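# Put one soap bar in each of three upright lidded boxes

## Task

Finish with all three boxes standing upright, each containing exactly one bar of soap and each closed with its lid; a box that ends up closed may still have no soap inside.

## Robot and tools

Robot: two arms, left_arm and right_arm, with parallel-finger grippers. Each arm has six revolute joints plus one gripper opening number. The left arm sits on the +y side of the table. Calibrated bases in the scene frame: left_arm at (-0.046, +0.275, 0) m, yawed slightly (quat_wxyz +1.000, 0, 0, +0.012); right_arm at (-0.022, -0.322, 0) m (quat_wxyz +1.000, 0, 0, -0.026). Up is +z for both.

Frames: the scene frame has its origin at table height midway between the nominal bases, +x out over the table, +z up. Each arm's end_effector_position (metres) and end_effector_quat_wxyz are reported in that arm's own base frame, not the scene frame; fixed cameras and the table use the scene frame. The reported point lies between the finger pads, roughly 1 cm behind the tips; fingers point along the gripper's +z and close along its y. Reported poses may be off by a few centimetres, more at long reach.

Row layout (used by execute_actions and move): one flat list of 14 numbers covering both arms, each in [-1, 1]. First the left arm's 7, then the right arm's 7. Within an arm the order is: wrist pitch (joint4), waist (joint1), wrist roll (joint6), wrist yaw (joint5), elbow (joint3), shoulder (joint2), then gripper opening. The six joint numbers are offsets, not poses: they are added to the arm's Joint targets as they stood when the action (or move) began, and are scaled so 1.0 equals 2.811 rad for waist and shoulder, 2.53 for elbow, 2.575 for wrist pitch, 8.12 for wrist yaw, 9.528 for wrist roll. Offsets inside one action do not chain row to row; but each new action or call starts afresh, so sending the same offset again moves further. Sending 0 for all six joints re-commands the current targets. The opening number is absolute: +1 fully open, -1 closed; writing 0 is a real command (half open), so to leave a gripper unchanged resend its current value.

Joint ranges (rad): waist -2.880 to 2.880, shoulder 0.000 to 3.142, elbow 0.000 to 3.019, wrist pitch -1.693 to 1.571, wrist yaw -1.571 to 1.571, wrist roll -2.094 to 2.094. Actual ends may differ by up to 0.084 rad. An action asking any joint to exceed its range outward by more than 0.084 rad is rejected for both arms; requests past the real end are clipped and reported as "joint sent to its limit". Per step, targets cannot lead measured angles by more than 0.716 (waist, shoulder), 0.645 (elbow), 0.69 (wrist pitch), 1.84 (wrist yaw), 3.24 (wrist roll) rad, and an arm's targets are scaled back if its gripper would be sent over 110 mm from where it is. Large changes therefore take several actions.

execute_actions(actions, cameras): actions is a list of actions; each action is a list of up to 15 rows, each row held one control step (1/30 s), the last row repeated to fill 15 steps (0.5 s). An empty list returns the state plus all camera images and the scene number. cameras picks images: names cam_high, cam_low, cam_left_wrist, cam_right_wrist, or ["all"], or [].

move(target, speed, blend, opening_speed, blocking, cameras): drives all joints together toward one row, or through a list of up to 15 rows; every row is an offset from the same starting Joint targets. speed is rad/s for the joint with the furthest to travel (0.01 to 12.57, default 0.5), one number or one per target. blend (rad) rounds corners in a list. opening_speed (0.2 or more, scale units per second) closes gently; use a low value on fragile items. Paths last 0.5 to 10 s, ignore obstacles and the other arm. blocking=false returns early while the move continues. The result adds a "move:" line such as done, off_target, moving, held or fault, and possibly limits=held.

wait(seconds 0 to 10), stop() brakes a running move, zoom_image(camera, region [x0,y0,x1,y1] pixels, max 504x504) enlarges part of a camera's latest image (cam_high/cam_low 896x504, wrist cams 672x504). read_manual gives only licence text. finished_scene(scene) ends the scene irrevocably; call it only when the goal holds without the robot touching anything.

Results: Joint positions and Joint velocities per arm in the joint order above, then finger gap (m; 0.094 open). Joint targets are the base for your next offsets. grip_measured is the opening on the command scale; grip_effort_nm is gripper motor effort (negative closing), not pad force. Joint torques follow the same order, include arm weight, and numbers 1 and 5 wrap at ±28 N m. "joint command not followed" means the clearance check altered targets. Tool commands shows current gripper commands. Step readings list joint angles during action calls.

Gripping: the gripper squeezes hard (about 50 to 64 N per pad) once commanded about 0.05 below first-touch reading (more for small, round or soft items). Release by commanding well above grip_measured.

Avoid: dropping soap or lids, releasing moving parts, knocking boxes over, anything leaving the table, hard impacts or pushes, any collision between the two arms or one gripper closing on the other's fingers. If an arm presses against something, command its targets back past its measured positions. Watch motor heat: holding loads or stretching out heats motors; a MOTOR HOT line appears at 85 °C and at 100 °C the arm goes limp for 30 to 60 s. Occasional small disturbances may nudge loose objects.

Each tool is called after ">>>" as a command line: name --argument value for each argument, lists and objects as JSON in quotes; but a table of rows of numbers goes row by row, as --pt "numbers of a row", without its own name.

## Session

>>> execute_actions --actions '[]'

Scene clock: 0.00 s.
left_arm: end_effector_position=(+0.5905, -0.2707, +0.2097) grip_measured=+1.000 grip_effort_nm=n/a end_effector_quat_wxyz=(+0.442, -0.131, +0.873, +0.161) | right_arm: end_effector_position=(+0.1384, +0.3040, +0.3106) grip_measured=+1.000 grip_effort_nm=n/a end_effector_quat_wxyz=(+0.083, -0.601, +0.786, +0.123)
Joint names: [wrist pitch, waist, wrist roll, wrist yaw, elbow, shoulder]
Joint positions: left_arm=[-0.693 -0.629 -0.666 -0.848 1.484 1.795 0.094] | right_arm=[-1.458 1.064 -0.221 -0.157 1.194 1.054 0.094]
Joint velocities: within noise
Joint torques (N m): no reading
Motor temperatures (°C): left_arm=[31 32 31 29 29 32 33] | right_arm=[34 34 31 31 34 30 30]
Heat: left arm: hottest gripper 33 °C; right arm: hottest waist 34 °C.
Joint targets: left_arm=[-0.691 -0.629 -0.666 -0.848 1.507 1.800] | right_arm=[-1.457 1.064 -0.221 -0.157 1.218 1.057]
Tool commands: left_gripper/opening=+1.0 right_gripper/opening=+1.0

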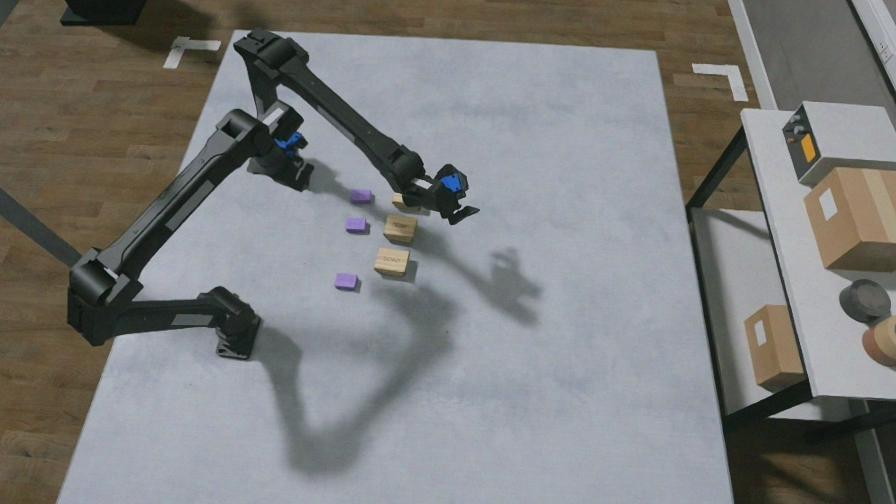

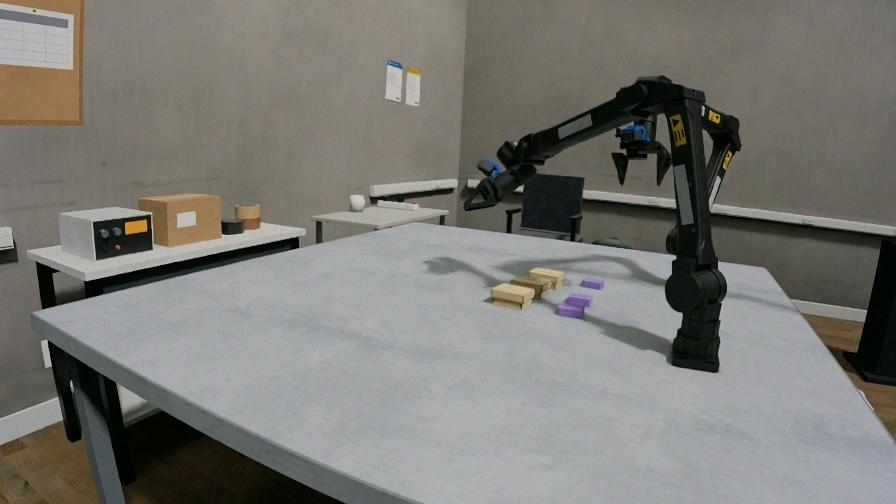

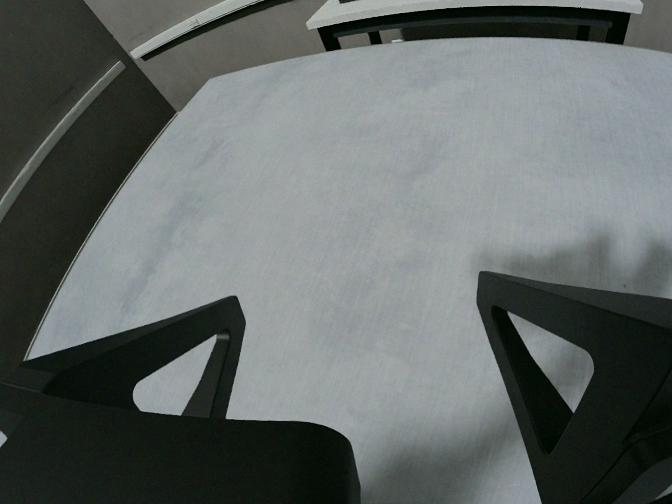

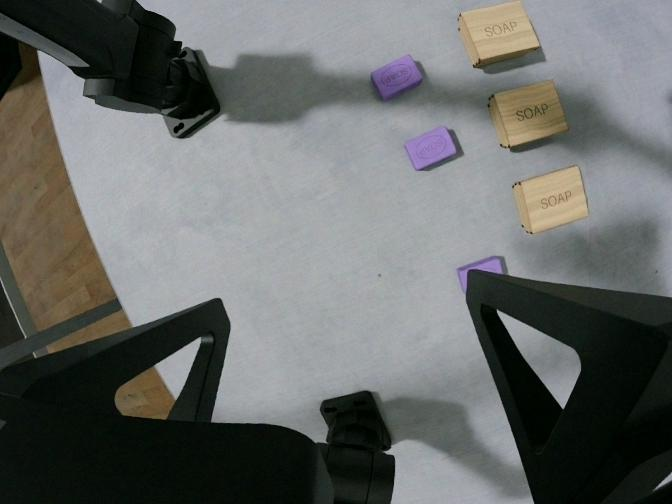

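>>> zoom_image --camera "cam_high" --region '[310, 160, 470, 310]'

>>> zoom_image --camera "cam_low" --region '[470, 240, 630, 340]'

>>> zoom_image --camera "cam_right_wrist" --region '[360, 0, 630, 300]'

Scaled by 3.150 from the camera's 896x504 image, which has a finer 1280x720 frame.

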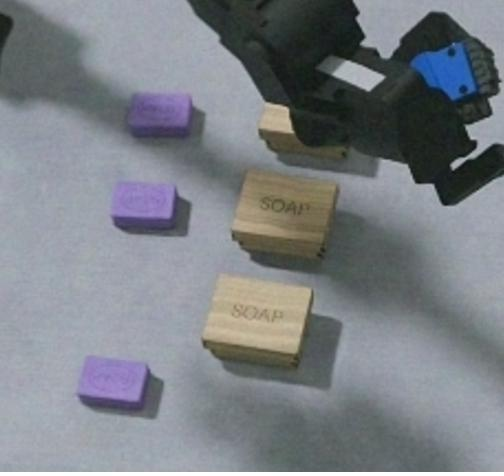

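Scaled by 3.150 from the camera's 896x504 image, which has a finer 1280x720 frame.

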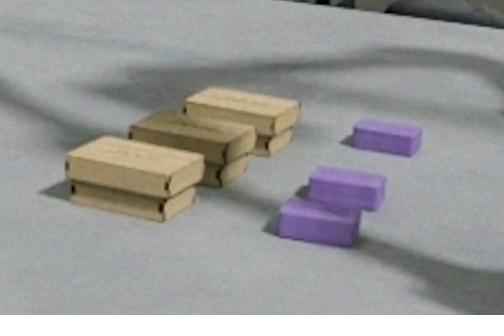

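Scaled by 1.680 from the camera's 672x504 image, which has a finer 960x720 frame.

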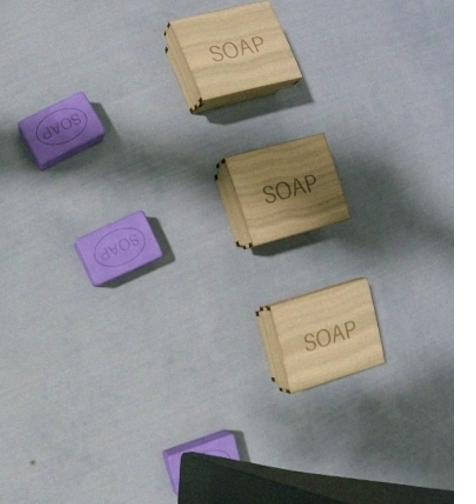

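>>> move --target '[-0.3231,0.0729,0.0468,0.1044,-0.0628,-0.1437,1,0,-0.3074,0.0232,0.0193,0,0,1]' --speed 0.8 --cameras '["all"]'

Scene clock: 159.83 s.
left_arm: end_effector_position=(+0.3733, -0.1724, +0.2547) grip_measured=+1.000 grip_effort_nm=0.002 end_effector_quat_wxyz=(+0.010, +0.099, +0.995, -0.002) | right_arm: end_effector_position=(+0.3264, +0.0680, +0.3085) grip_measured=+1.000 grip_effort_nm=-0.061 end_effector_quat_wxyz=(+0.125, -0.108, +0.986, +0.013)
Joint names: [wrist pitch, waist, wrist roll, wrist yaw, elbow, shoulder]
Joint positions: left_arm=[-1.512 -0.433 -0.234 -0.003 1.361 1.4 0.094] | right_arm=[-1.458 0.206 -0.012 -0.002 1.194 1.054 0.094]
Joint torques (N m): left_arm=[0.62 -0.91 0.1 0.08 9.29 -14.04] | right_arm=[0.91 -0.5 0.11 -0.11 12.22 -6.01]
Motor temperatures (°C): left_arm=[30 31 30 29 42 38 30] | right_arm=[33 34 30 30 44 30 30]
Heat: left arm: hottest elbow 42 °C; right arm: hottest elbow 44 °C.
Joint targets: left_arm=[-1.523 -0.424 -0.219 0.000 1.348 1.397] | right_arm=[-1.457 0.200 0.000 -0.001 1.218 1.057]
move: done

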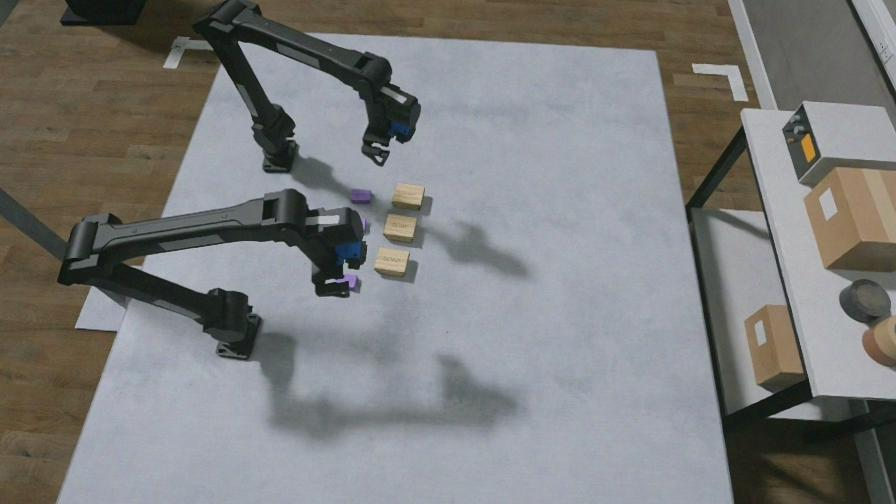

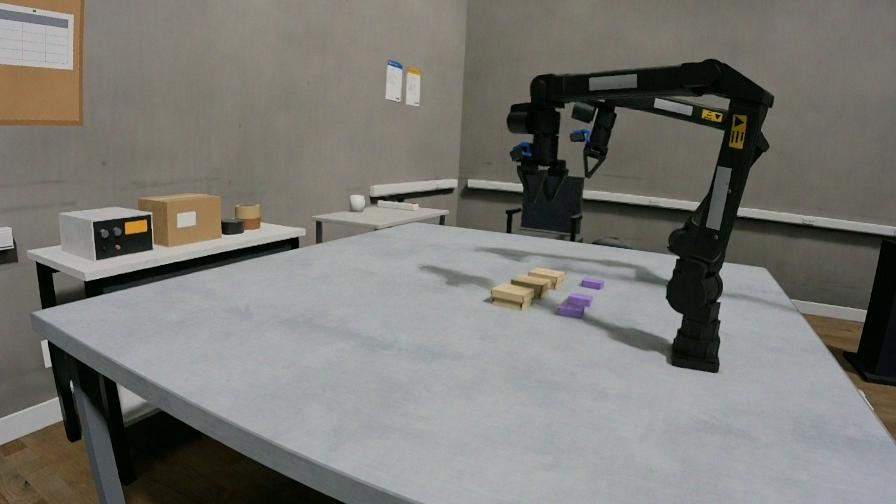

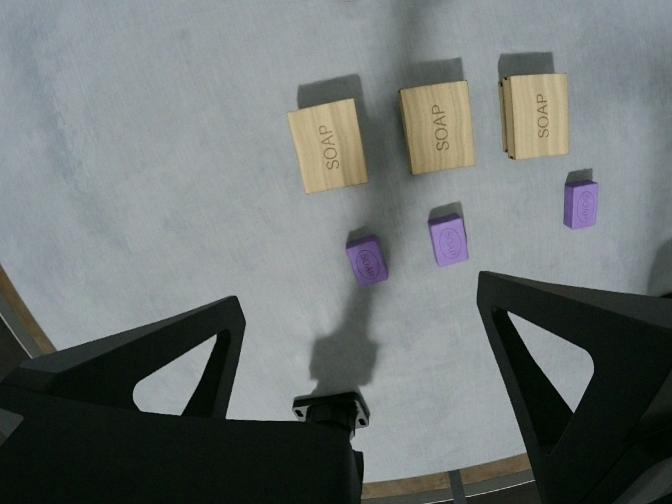

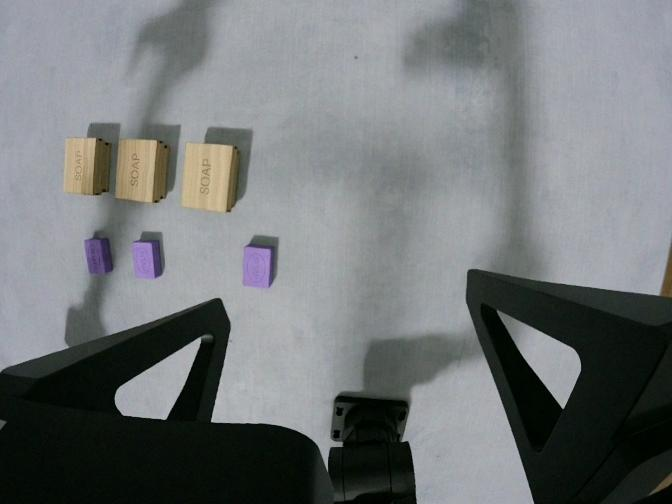

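>>> move --target '[0.08,0.0117,-0.0174,0,-0.0415,0.0354,1,0,0,0,0,0,0,1]' --speed 0.6 --cameras '["cam_left_wrist"]'

Scene clock: 217.63 s.
left_arm: end_effector_position=(+0.3961, -0.1678, +0.1779) grip_measured=+1.000 grip_effort_nm=-0.012 end_effector_quat_wxyz=(+0.002, +0.015, +1.000, +0.001) | right_arm: end_effector_position=(+0.3264, +0.0680, +0.3085) grip_measured=+1.000 grip_effort_nm=-0.051 end_effector_quat_wxyz=(+0.125, -0.108, +0.986, +0.013)
Joint names: [wrist pitch, waist, wrist roll, wrist yaw, elbow, shoulder]
Joint positions: left_arm=[-1.33 -0.401 -0.371 -0.003 1.25 1.488 0.094] | right_arm=[-1.458 0.206 -0.012 -0.002 1.194 1.054 0.094]
Joint torques (N m): left_arm=[1.63 -0.79 -0.21 0.06 9.52 -14.15] | right_arm=[0.91 -0.5 0.11 -0.11 12.21 -5.95]
Heat: left arm: hottest elbow 41 °C; right arm: hottest elbow 45 °C.
Joint targets: left_arm=[-1.317 -0.391 -0.385 0.000 1.243 1.496] | right_arm=[-1.457 0.200 0.000 -0.001 1.218 1.057]
move: done
Images, in order (width x height): cam_left_wrist 672x504.

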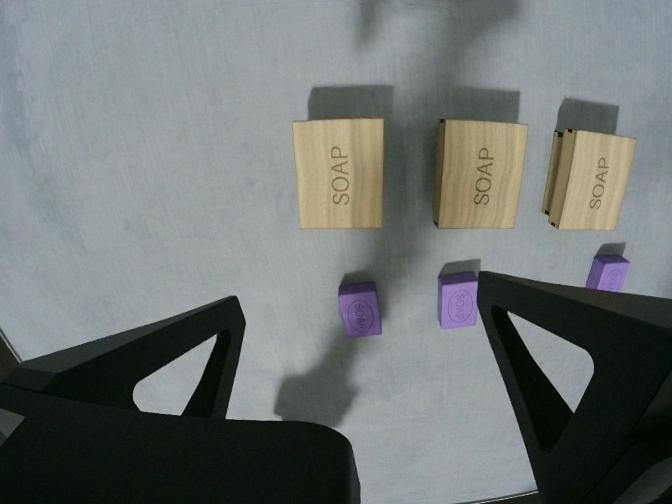

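>>> move --target '[0.0707,0.0057,0.0024,0,-0.0423,0.027,1,0,0,0,0,0,0,1]' --speed 0.5 --cameras '["cam_left_wrist","cam_low"]'

>>> zoom_image --camera "cam_low" --region '[470, 220, 630, 330]'

Scene clock: 248.97 s.
left_arm: end_effector_position=(+0.4047, -0.1644, +0.1104) grip_measured=+1.000 grip_effort_nm=-0.012 end_effector_quat_wxyz=(+0.004, +0.007, +1.000, +0.000) | right_arm: end_effector_position=(+0.3264, +0.0680, +0.3085) grip_measured=+1.000 grip_effort_nm=-0.051 end_effector_quat_wxyz=(+0.125, -0.108, +0.986, +0.013)
Joint names: [wrist pitch, waist, wrist roll, wrist yaw, elbow, shoulder]
Joint positions: left_arm=[-1.148 -0.386 -0.372 -0.003 1.144 1.559 0.094] | right_arm=[-1.458 0.206 -0.012 -0.002 1.194 1.054 0.094]
Joint torques (N m): left_arm=[1.65 -0.67 0.06 0.06 8.91 -14.39] | right_arm=[0.91 -0.5 0.11 -0.12 12.22 -6.01]
Heat: left arm: hottest elbow 42 °C; right arm: hottest elbow 45 °C.
Joint targets: left_arm=[-1.135 -0.375 -0.362 0.000 1.136 1.572] | right_arm=[-1.457 0.200 0.000 -0.001 1.218 1.057]
move: done
Images, in order (width x height): cam_low 896x504, cam_left_wrist 672x504.

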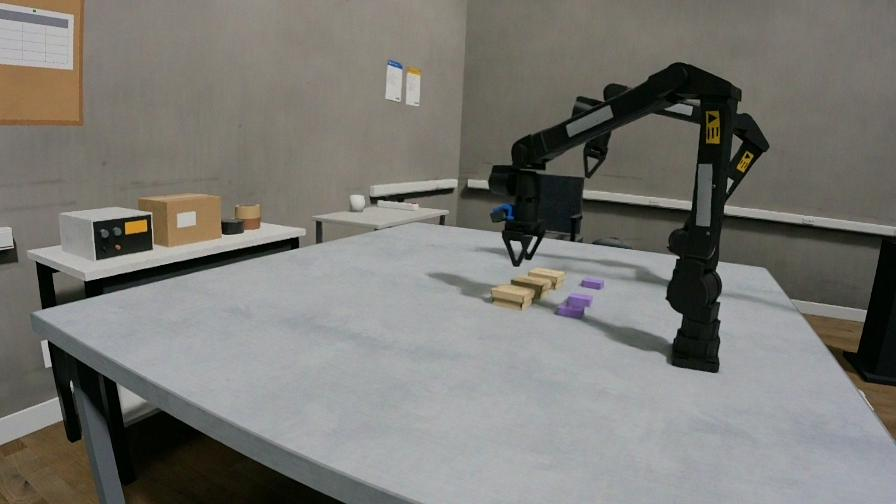

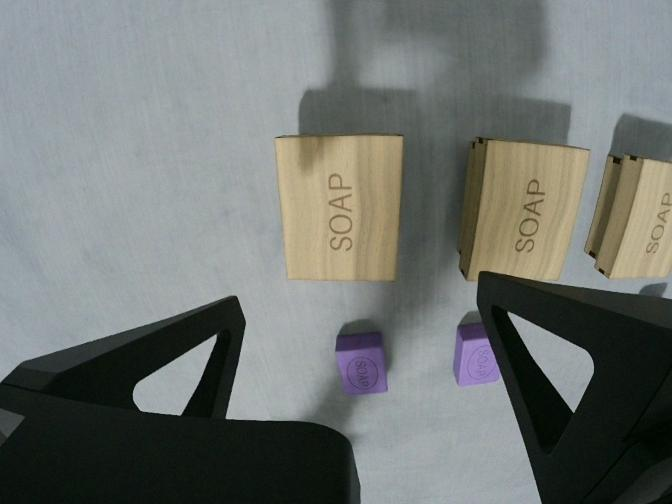

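Scaled by 3.150 from the camera's 896x504 image, which has a finer 1280x720 frame.

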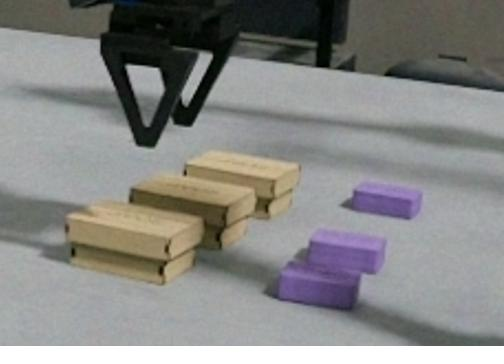

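>>> move --target '[0.0204,0.0082,0.0018,0,0.0134,0.0307,1,0,0,0,0,0,0,1]' --speed 0.4 --cameras '["cam_left_wrist","cam_low","cam_high"]'

>>> zoom_image --camera "cam_low" --region '[470, 220, 630, 330]'

Scene clock: 289.90 s.
left_arm: end_effector_position=(+0.4179, -0.1583, +0.0760) grip_measured=+1.000 grip_effort_nm=-0.012 end_effector_quat_wxyz=(-0.009, +0.001, +1.000, +0.005) | right_arm: end_effector_position=(+0.3264, +0.0680, +0.3085) grip_measured=+1.000 grip_effort_nm=-0.051 end_effector_quat_wxyz=(+0.125, -0.108, +0.986, +0.013)
Joint names: [wrist pitch, waist, wrist roll, wrist yaw, elbow, shoulder]
Joint positions: left_arm=[-1.095 -0.362 -0.359 -0.003 1.144 1.64 0.094] | right_arm=[-1.458 0.206 -0.012 -0.002 1.194 1.054 0.094]
Joint torques (N m): left_arm=[1.54 -0.79 0.12 0.06 11.59 -14.86] | right_arm=[0.91 -0.44 0.11 -0.11 12.22 -6.01]
Heat: left arm: hottest elbow 42 °C; right arm: hottest elbow 46 °C.
Joint targets: left_arm=[-1.082 -0.352 -0.345 0.000 1.170 1.658] | right_arm=[-1.457 0.200 0.000 -0.001 1.218 1.057]
move: done
Images, in order (width x height): cam_high 896x504, cam_low 896x504, cam_left_wrist 672x504.

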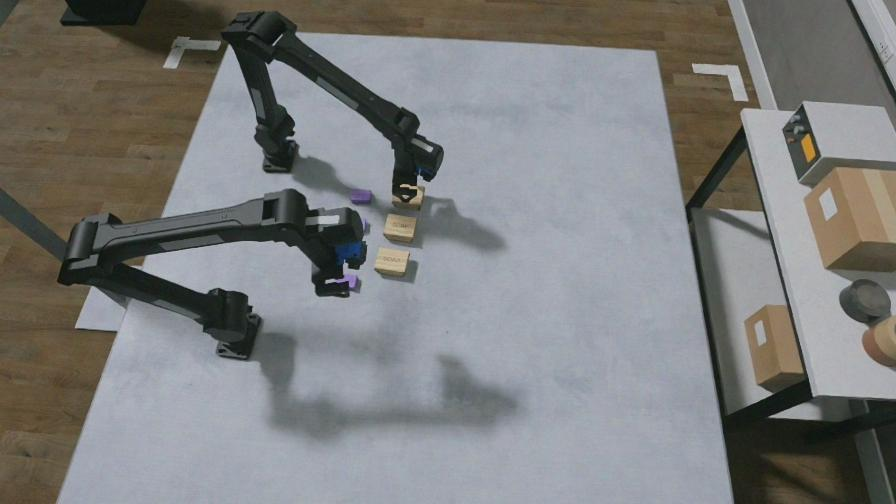

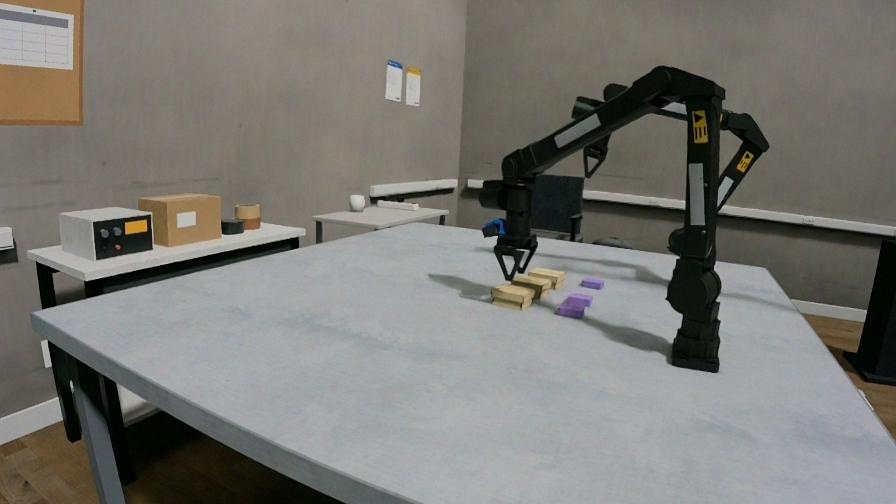

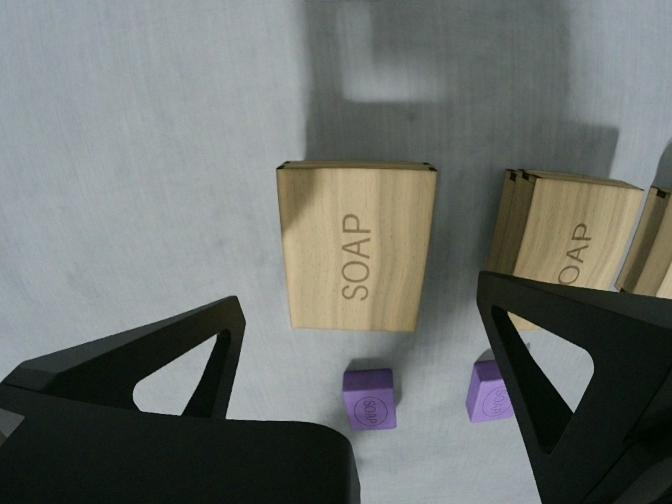

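Scaled by 3.150 from the camera's 896x504 image, which has a finer 1280x720 frame.

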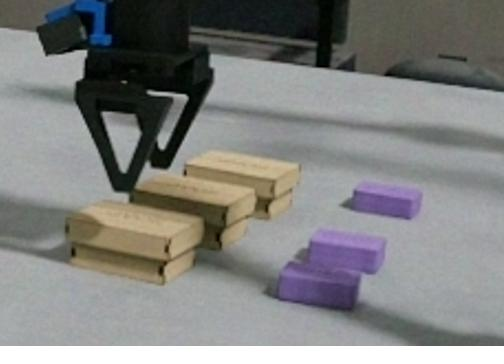

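>>> move --target '[0.028,0,0,0,-0.002,0.0203,1,0,0,0,0,0,0,1]' --speed 0.3 --cameras '["cam_left_wrist","cam_low"]'

>>> zoom_image --camera "cam_low" --region '[470, 220, 630, 330]'

Scene clock: 318.67 s.
left_arm: end_effector_position=(+0.4311, -0.1634, +0.0532) grip_measured=+1.000 grip_effort_nm=-0.012 end_effector_quat_wxyz=(+0.000, +0.002, +1.000, +0.002) | right_arm: end_effector_position=(+0.3264, +0.0680, +0.3085) grip_measured=+1.000 grip_effort_nm=-0.051 end_effector_quat_wxyz=(+0.125, -0.108, +0.986, +0.013)
Joint names: [wrist pitch, waist, wrist roll, wrist yaw, elbow, shoulder]
Joint positions: left_arm=[-1.023 -0.362 -0.359 -0.003 1.144 1.693 0.094] | right_arm=[-1.458 0.206 -0.012 -0.002 1.194 1.054 0.094]
Joint torques (N m): left_arm=[1.63 -0.79 0.09 0.06 10.91 -14.86] | right_arm=[0.91 -0.5 0.12 -0.11 12.21 -5.95]
Heat: left arm: hottest elbow 44 °C; right arm: hottest elbow 46 °C.
Joint targets: left_arm=[-1.010 -0.352 -0.345 0.000 1.165 1.715] | right_arm=[-1.457 0.200 0.000 -0.001 1.218 1.057]
move: done
Images, in order (width x height): cam_low 896x504, cam_left_wrist 672x504.

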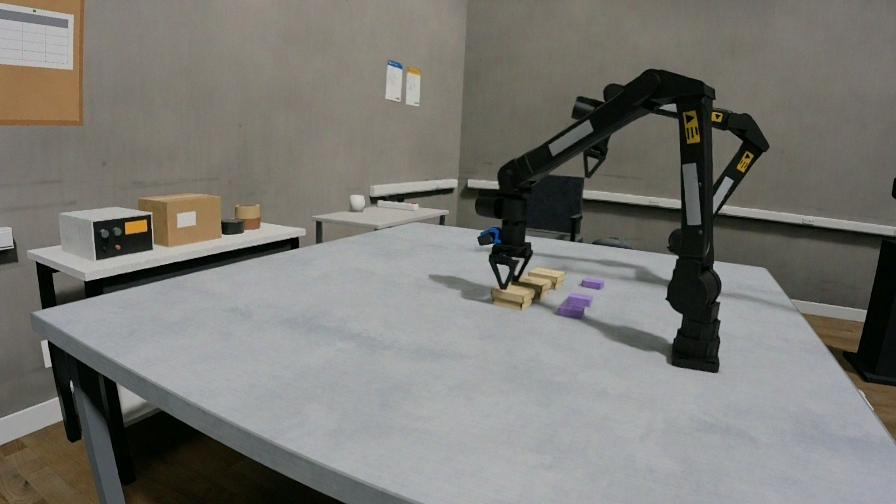

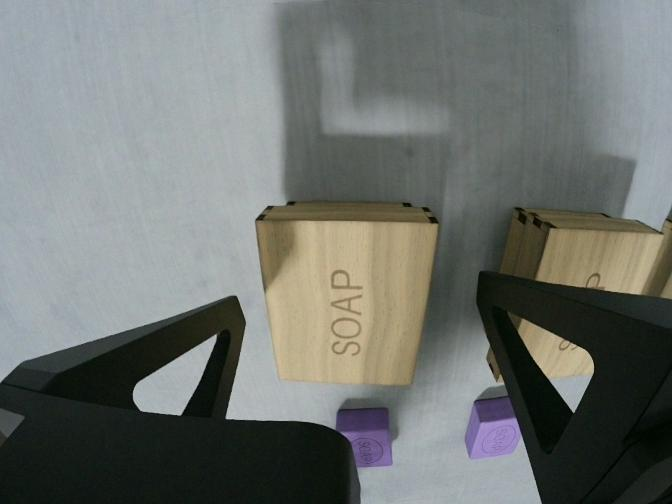

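Scaled by 3.150 from the camera's 896x504 image, which has a finer 1280x720 frame.

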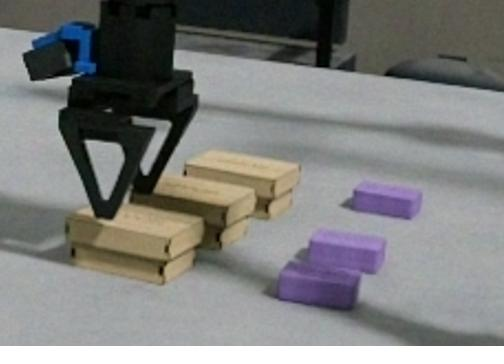

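>>> move --target '[0.0186,0.0028,0,0,-0.0304,-0.0018,1,0,0,0,0,0,0,1]' --speed 0.2 --cameras '["cam_left_wrist","cam_low"]'

>>> zoom_image --camera "cam_low" --region '[470, 250, 570, 320]'

Scene clock: 360.97 s.
left_arm: end_effector_position=(+0.4240, -0.1575, +0.0386) grip_measured=+1.000 grip_effort_nm=-0.012 end_effector_quat_wxyz=(+0.001, -0.001, +1.000, +0.001) | right_arm: end_effector_position=(+0.3264, +0.0680, +0.3085) grip_measured=+1.000 grip_effort_nm=-0.051 end_effector_quat_wxyz=(+0.125, -0.108, +0.986, +0.013)
Joint names: [wrist pitch, waist, wrist roll, wrist yaw, elbow, shoulder]
Joint positions: left_arm=[-0.975 -0.356 -0.359 -0.003 1.099 1.693 0.094] | right_arm=[-1.458 0.206 -0.012 -0.002 1.194 1.054 0.094]
Joint torques (N m): left_arm=[1.65 -0.67 0.09 0.06 7.76 -15.44] | right_arm=[0.91 -0.44 0.11 -0.11 12.22 -5.95]
Heat: left arm: hottest elbow 45 °C; right arm: hottest elbow 47 °C.
Joint targets: left_arm=[-0.963 -0.344 -0.346 0.000 1.088 1.710] | right_arm=[-1.457 0.200 0.000 -0.001 1.218 1.057]
move: done
Images, in order (width x height): cam_low 896x504, cam_left_wrist 672x504.

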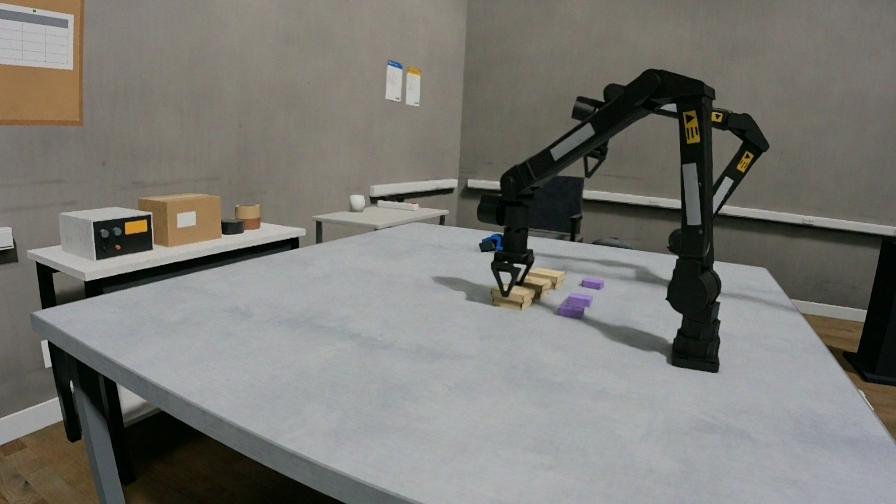

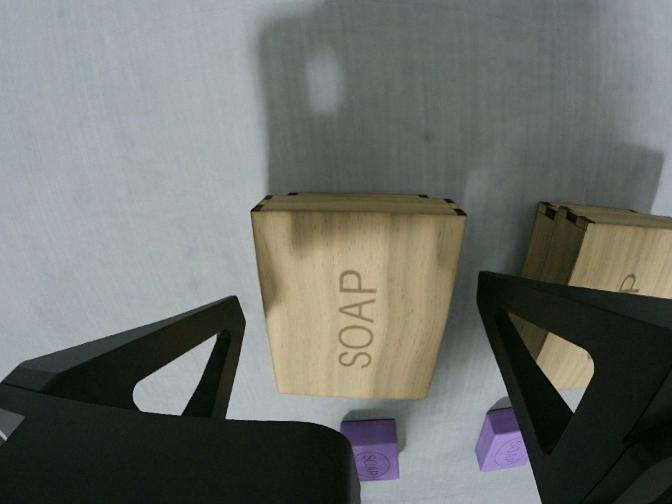

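Scaled by 5.040 from the camera's 896x504 image, which has a finer 1280x720 frame.

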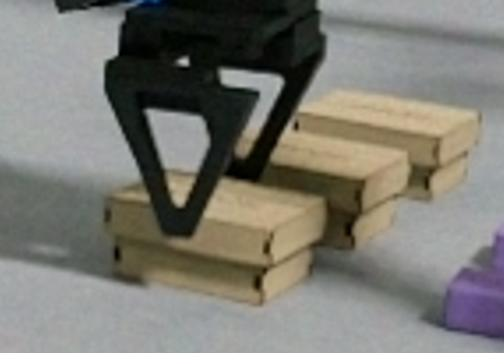

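>>> move --target '[0,0,0,0,0,0,0.22,0,0,0,0,0,0,1]' --opening_speed 0.3 --cameras '["cam_left_wrist"]'

Scene clock: 370.90 s.
left_arm: end_effector_position=(+0.4241, -0.1576, +0.0386) grip_measured=+0.412 grip_effort_nm=-1.043 end_effector_quat_wxyz=(+0.002, -0.001, +1.000, +0.001) | right_arm: end_effector_position=(+0.3264, +0.0680, +0.3085) grip_measured=+1.000 grip_effort_nm=-0.051 end_effector_quat_wxyz=(+0.125, -0.108, +0.986, +0.013)
Joint names: [wrist pitch, waist, wrist roll, wrist yaw, elbow, shoulder]
Joint positions: left_arm=[-0.975 -0.356 -0.358 -0.003 1.099 1.693 0.066] | right_arm=[-1.458 0.206 -0.012 -0.002 1.194 1.054 0.094]
Joint torques (N m): left_arm=[1.61 -0.73 0.1 0.06 7.75 -15.44] | right_arm=[0.9 -0.5 0.12 -0.11 12.21 -6.01]
Heat: left arm: hottest elbow 44 °C; right arm: hottest elbow 47 °C.
Joint targets: left_arm=[-0.963 -0.344 -0.345 0.000 1.088 1.710] | right_arm=[-1.457 0.200 0.000 -0.001 1.218 1.057]
move: done
Images, in order (width x height): cam_left_wrist 672x504.

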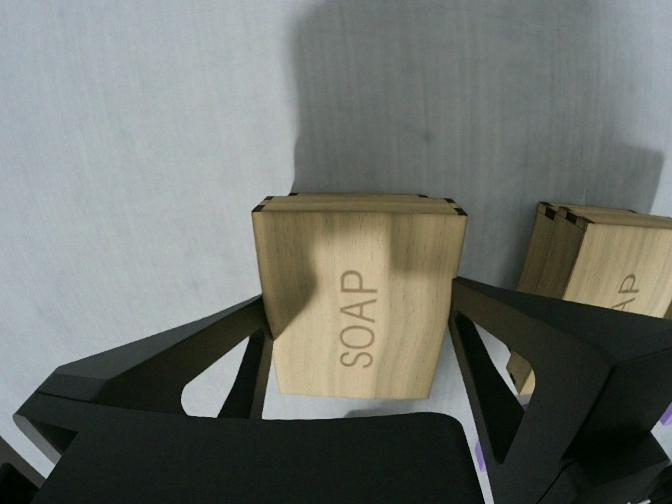

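>>> move --target '[-0.0493,0,0,0,0.0312,-0.0249,0.22,0,0,0,0,0,0,1]' --speed 0.15 --cameras '["cam_left_wrist","cam_low"]'

>>> zoom_image --camera "cam_low" --region '[470, 250, 570, 320]'

Scene clock: 387.87 s.
left_arm: end_effector_position=(+0.4117, -0.1530, +0.0614) grip_measured=+0.411 grip_effort_nm=-1.038 end_effector_quat_wxyz=(-0.020, -0.001, +1.000, +0.009) | right_arm: end_effector_position=(+0.3264, +0.0680, +0.3085) grip_measured=+1.000 grip_effort_nm=-0.051 end_effector_quat_wxyz=(+0.125, -0.108, +0.986, +0.013)
Joint names: [wrist pitch, waist, wrist roll, wrist yaw, elbow, shoulder]
Joint positions: left_arm=[-1.078 -0.356 -0.358 -0.003 1.119 1.655 0.066] | right_arm=[-1.458 0.206 -0.012 -0.002 1.194 1.054 0.094]
Joint torques (N m): left_arm=[0.49 -0.67 0.09 0.06 13.35 -17.9] | right_arm=[0.9 -0.44 0.11 -0.11 12.22 -6.01]
Heat: left arm: hottest elbow 43 °C; right arm: hottest elbow 47 °C.
Joint targets: left_arm=[-1.090 -0.344 -0.345 0.000 1.167 1.640] | right_arm=[-1.457 0.200 0.000 -0.001 1.218 1.057]
move: off_target (left_arm); left_arm: the elbow is farthest, 0.048 rad from its target
Images, in order (width x height): cam_low 896x504, cam_left_wrist 672x504.

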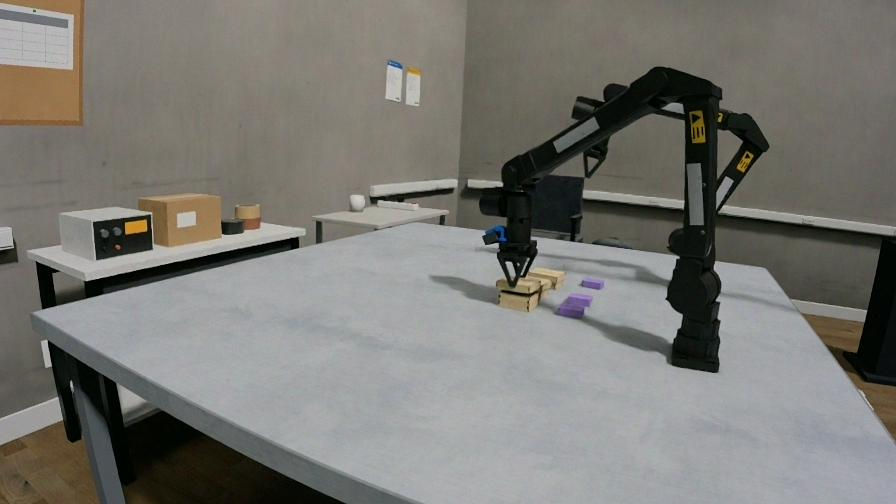

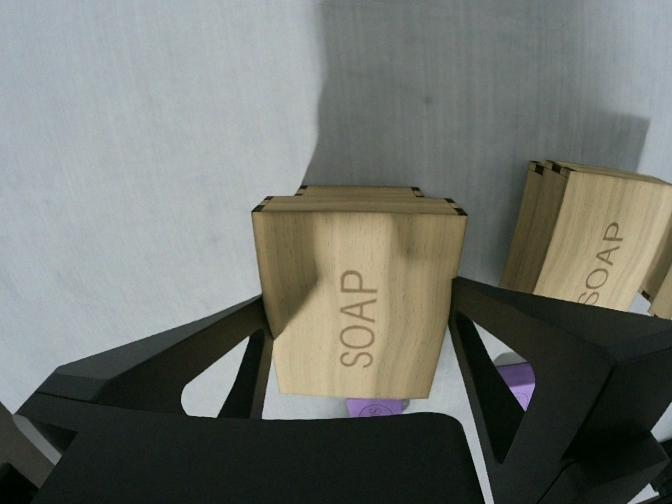

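Scaled by 5.040 from the camera's 896x504 image, which has a finer 1280x720 frame.

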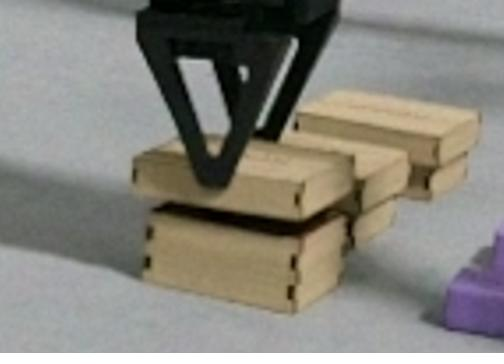

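>>> move --pt "0 0 0 0 0.012 0 0.22 0 0 0 0 0 0 1" --pt "-0.035 0 0 0 0.0261 -0.0213 0.22 0 0 0 0 0 0 1" --speed 0.15 --cameras '["cam_left_wrist","cam_low"]'

>>> zoom_image --camera "cam_low" --region '[470, 250, 570, 320]'

Scene clock: 401.70 s.
left_arm: end_effector_position=(+0.4179, -0.1553, +0.1078) grip_measured=+0.411 grip_effort_nm=-1.043 end_effector_quat_wxyz=(-0.005, -0.001, +1.000, +0.003) | right_arm: end_effector_position=(+0.3264, +0.0680, +0.3085) grip_measured=+1.000 grip_effort_nm=-0.046 end_effector_quat_wxyz=(+0.125, -0.108, +0.986, +0.013)
Joint names: [wrist pitch, waist, wrist roll, wrist yaw, elbow, shoulder]
Joint positions: left_arm=[-1.168 -0.356 -0.358 -0.003 1.181 1.595 0.066] | right_arm=[-1.458 0.206 -0.012 -0.002 1.194 1.054 0.094]
Joint torques (N m): left_arm=[0.62 -0.62 0.1 0.06 14.35 -17.44] | right_arm=[0.9 -0.5 0.11 -0.12 12.21 -5.95]
Heat: left arm: hottest elbow 42 °C; right arm: hottest elbow 47 °C.
Joint targets: left_arm=[-1.180 -0.344 -0.345 0.000 1.233 1.580] | right_arm=[-1.457 0.200 0.000 -0.001 1.218 1.057]
move: off_target (left_arm); left_arm: the elbow is farthest, 0.052 rad from its target
Images, in order (width x height): cam_low 896x504, cam_left_wrist 672x504.

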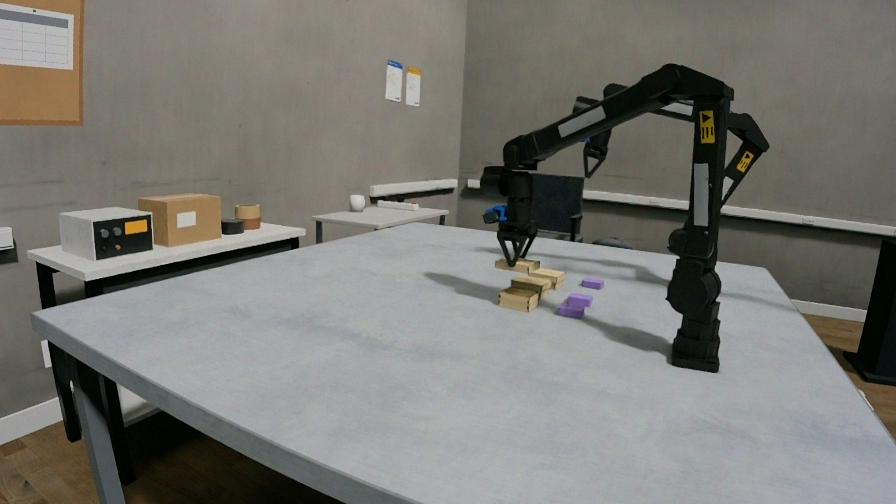

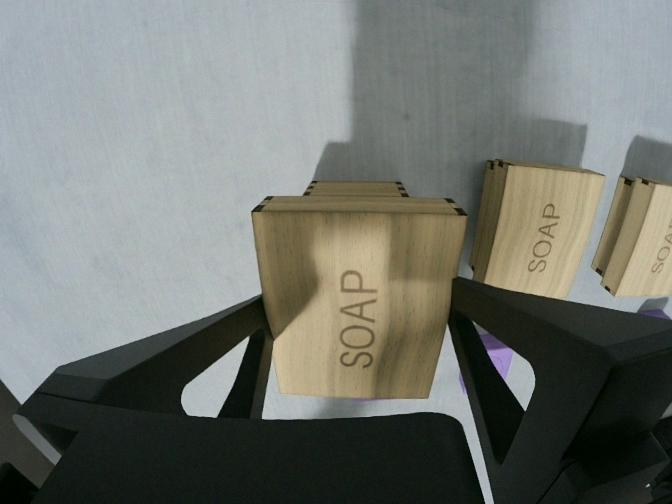

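Scaled by 5.040 from the camera's 896x504 image, which has a finer 1280x720 frame.

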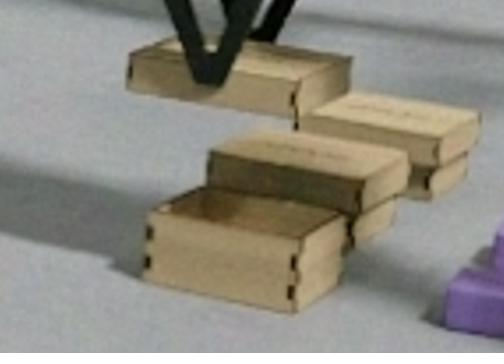

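>>> move --pt "-0.05 0 0 0 0 -0.046 0.22 0 0 0 0 0 0 1" --pt "-0.097 0.2135 0 0 0 -0.089 0.22 0 0 0 0 0 0 1" --speed 0.6 --blend 0.05 --cameras '["all"]'

>>> zoom_image --camera "cam_high" --region '[340, 170, 440, 290]'

>>> zoom_image --camera "cam_right_wrist" --region '[40, 100, 300, 310]'

Scene clock: 416.03 s.
left_arm: end_effector_position=(+0.3669, +0.0948, +0.2087) grip_measured=+0.411 grip_effort_nm=-1.038 end_effector_quat_wxyz=(-0.003, -0.301, +0.954, +0.001) | right_arm: end_effector_position=(+0.3264, +0.0680, +0.3085) grip_measured=+1.000 grip_effort_nm=-0.046 end_effector_quat_wxyz=(+0.125, -0.108, +0.986, +0.013)
Joint names: [wrist pitch, waist, wrist roll, wrist yaw, elbow, shoulder]
Joint positions: left_arm=[-1.418 0.253 -0.358 -0.001 1.186 1.345 0.066] | right_arm=[-1.458 0.206 -0.012 -0.002 1.194 1.054 0.094]
Joint torques (N m): left_arm=[0.47 -1.38 0.09 0 14.63 -13.8] | right_arm=[0.91 -0.44 0.12 -0.11 12.22 -5.95]
Heat: left arm: hottest elbow 43 °C; right arm: hottest elbow 47 °C.
Joint targets: left_arm=[-1.429 0.256 -0.345 0.000 1.233 1.330] | right_arm=[-1.457 0.200 0.000 -0.001 1.218 1.057]
move: off_target (left_arm); left_arm: the elbow is farthest, 0.047 rad from its target

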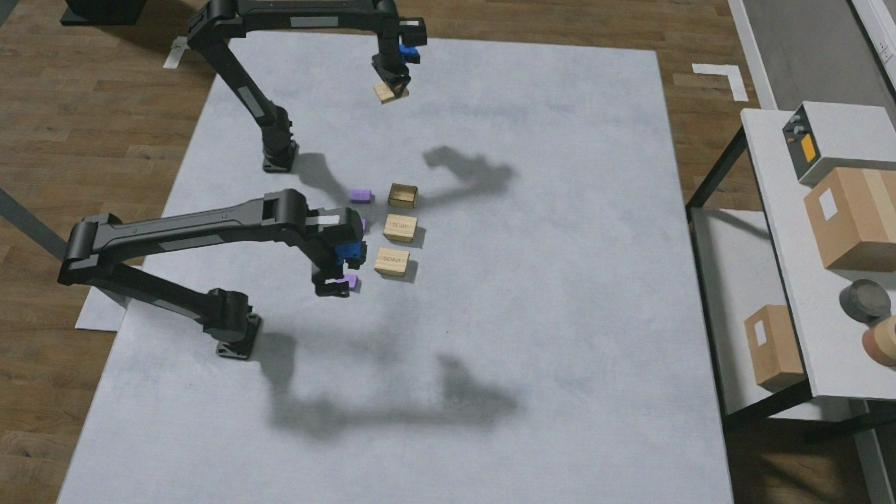

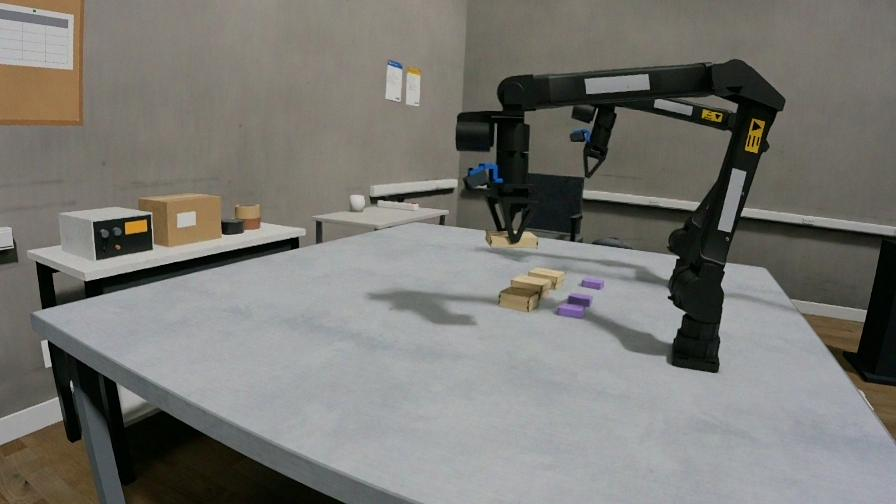

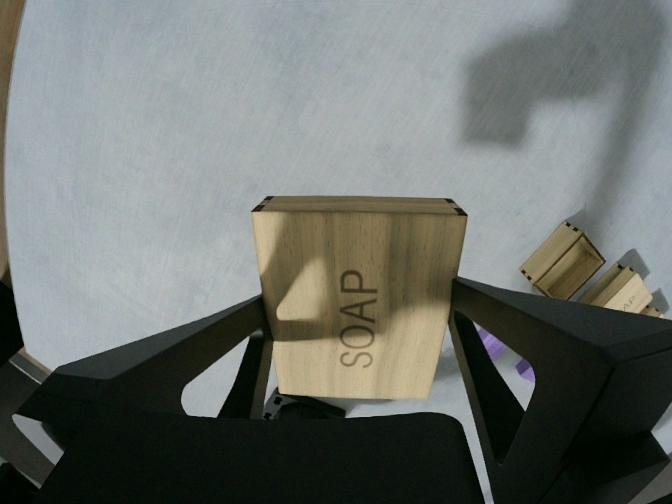

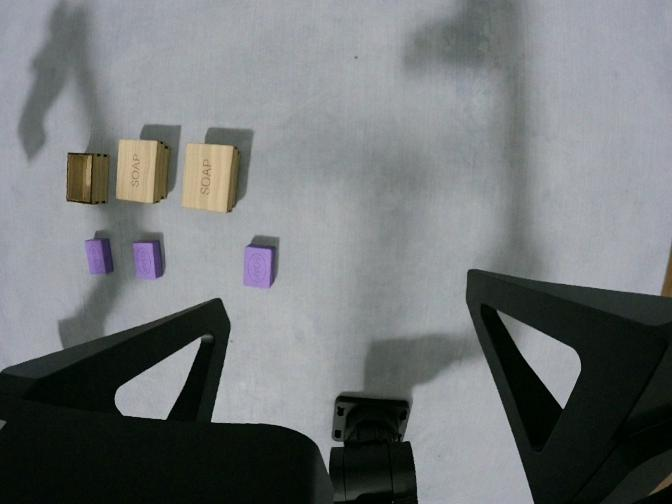

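Scaled by 4.200 from the camera's 896x504 image, which has a finer 1280x720 frame.

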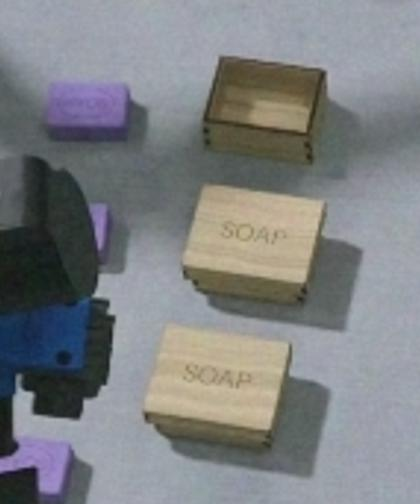

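Scaled by 1.938 from the camera's 672x504 image, which has a finer 960x720 frame.

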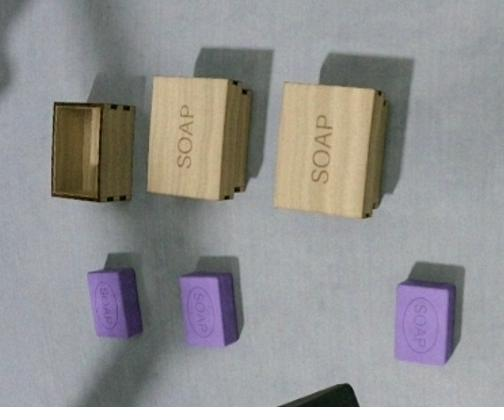

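>>> move --target '[0,0,0,0,0,0,0.22,0.061,0.3067,0.0941,0,0.0937,0.2288,1]' --speed 0.6 --cameras '["cam_right_wrist","cam_high"]'

Scene clock: 450.53 s.
left_arm: end_effector_position=(+0.3668, +0.0948, +0.2087) grip_measured=+0.411 grip_effort_nm=-1.038 end_effector_quat_wxyz=(-0.003, -0.301, +0.954, +0.001) | right_arm: end_effector_position=(+0.2376, +0.4311, +0.1445) grip_measured=+1.000 grip_effort_nm=-0.051 end_effector_quat_wxyz=(-0.008, -0.092, +0.996, -0.011)
Joint names: [wrist pitch, waist, wrist roll, wrist yaw, elbow, shoulder]
Joint positions: left_arm=[-1.418 0.253 -0.358 -0.001 1.186 1.345 0.066] | right_arm=[-1.308 1.068 0.884 -0.001 1.397 1.685 0.094]
Joint torques (N m): left_arm=[0.61 -1.44 0.09 0 14.63 -13.74] | right_arm=[0.62 -0.56 0.11 -0.09 14.17 -14.15]
Heat: left arm: hottest elbow 45 °C; right arm: hottest elbow 48 °C.
Joint targets: left_arm=[-1.429 0.256 -0.345 0.000 1.233 1.330] | right_arm=[-1.300 1.062 0.896 -0.001 1.454 1.700]
move: off_target (left_arm, right_arm); left_arm: the elbow is farthest, 0.047 rad from its target; right_arm: the elbow is farthest, 0.058 rad from its target
Images, in order (width x height): cam_high 896x504, cam_right_wrist 672x504.

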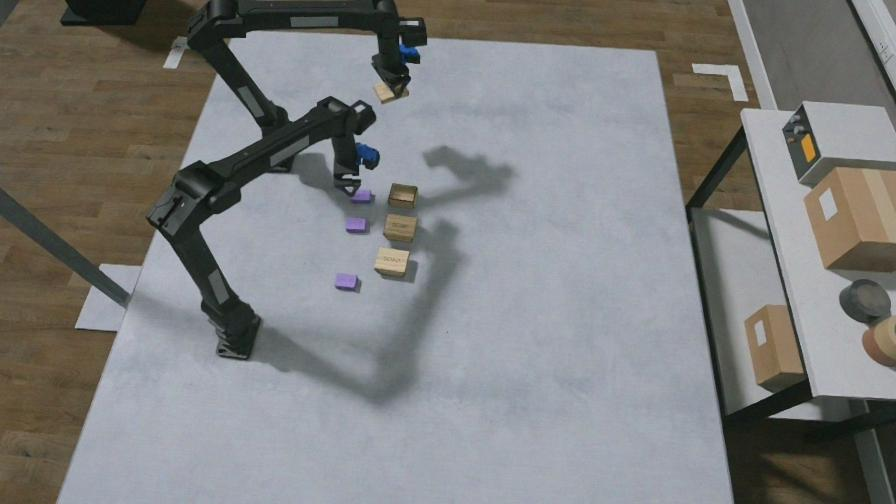

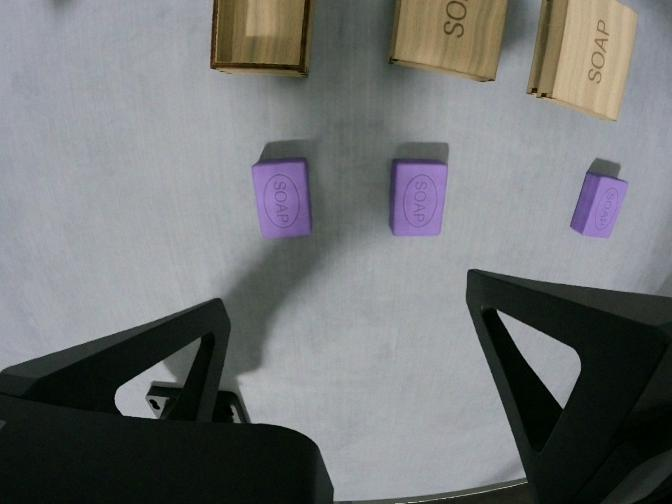

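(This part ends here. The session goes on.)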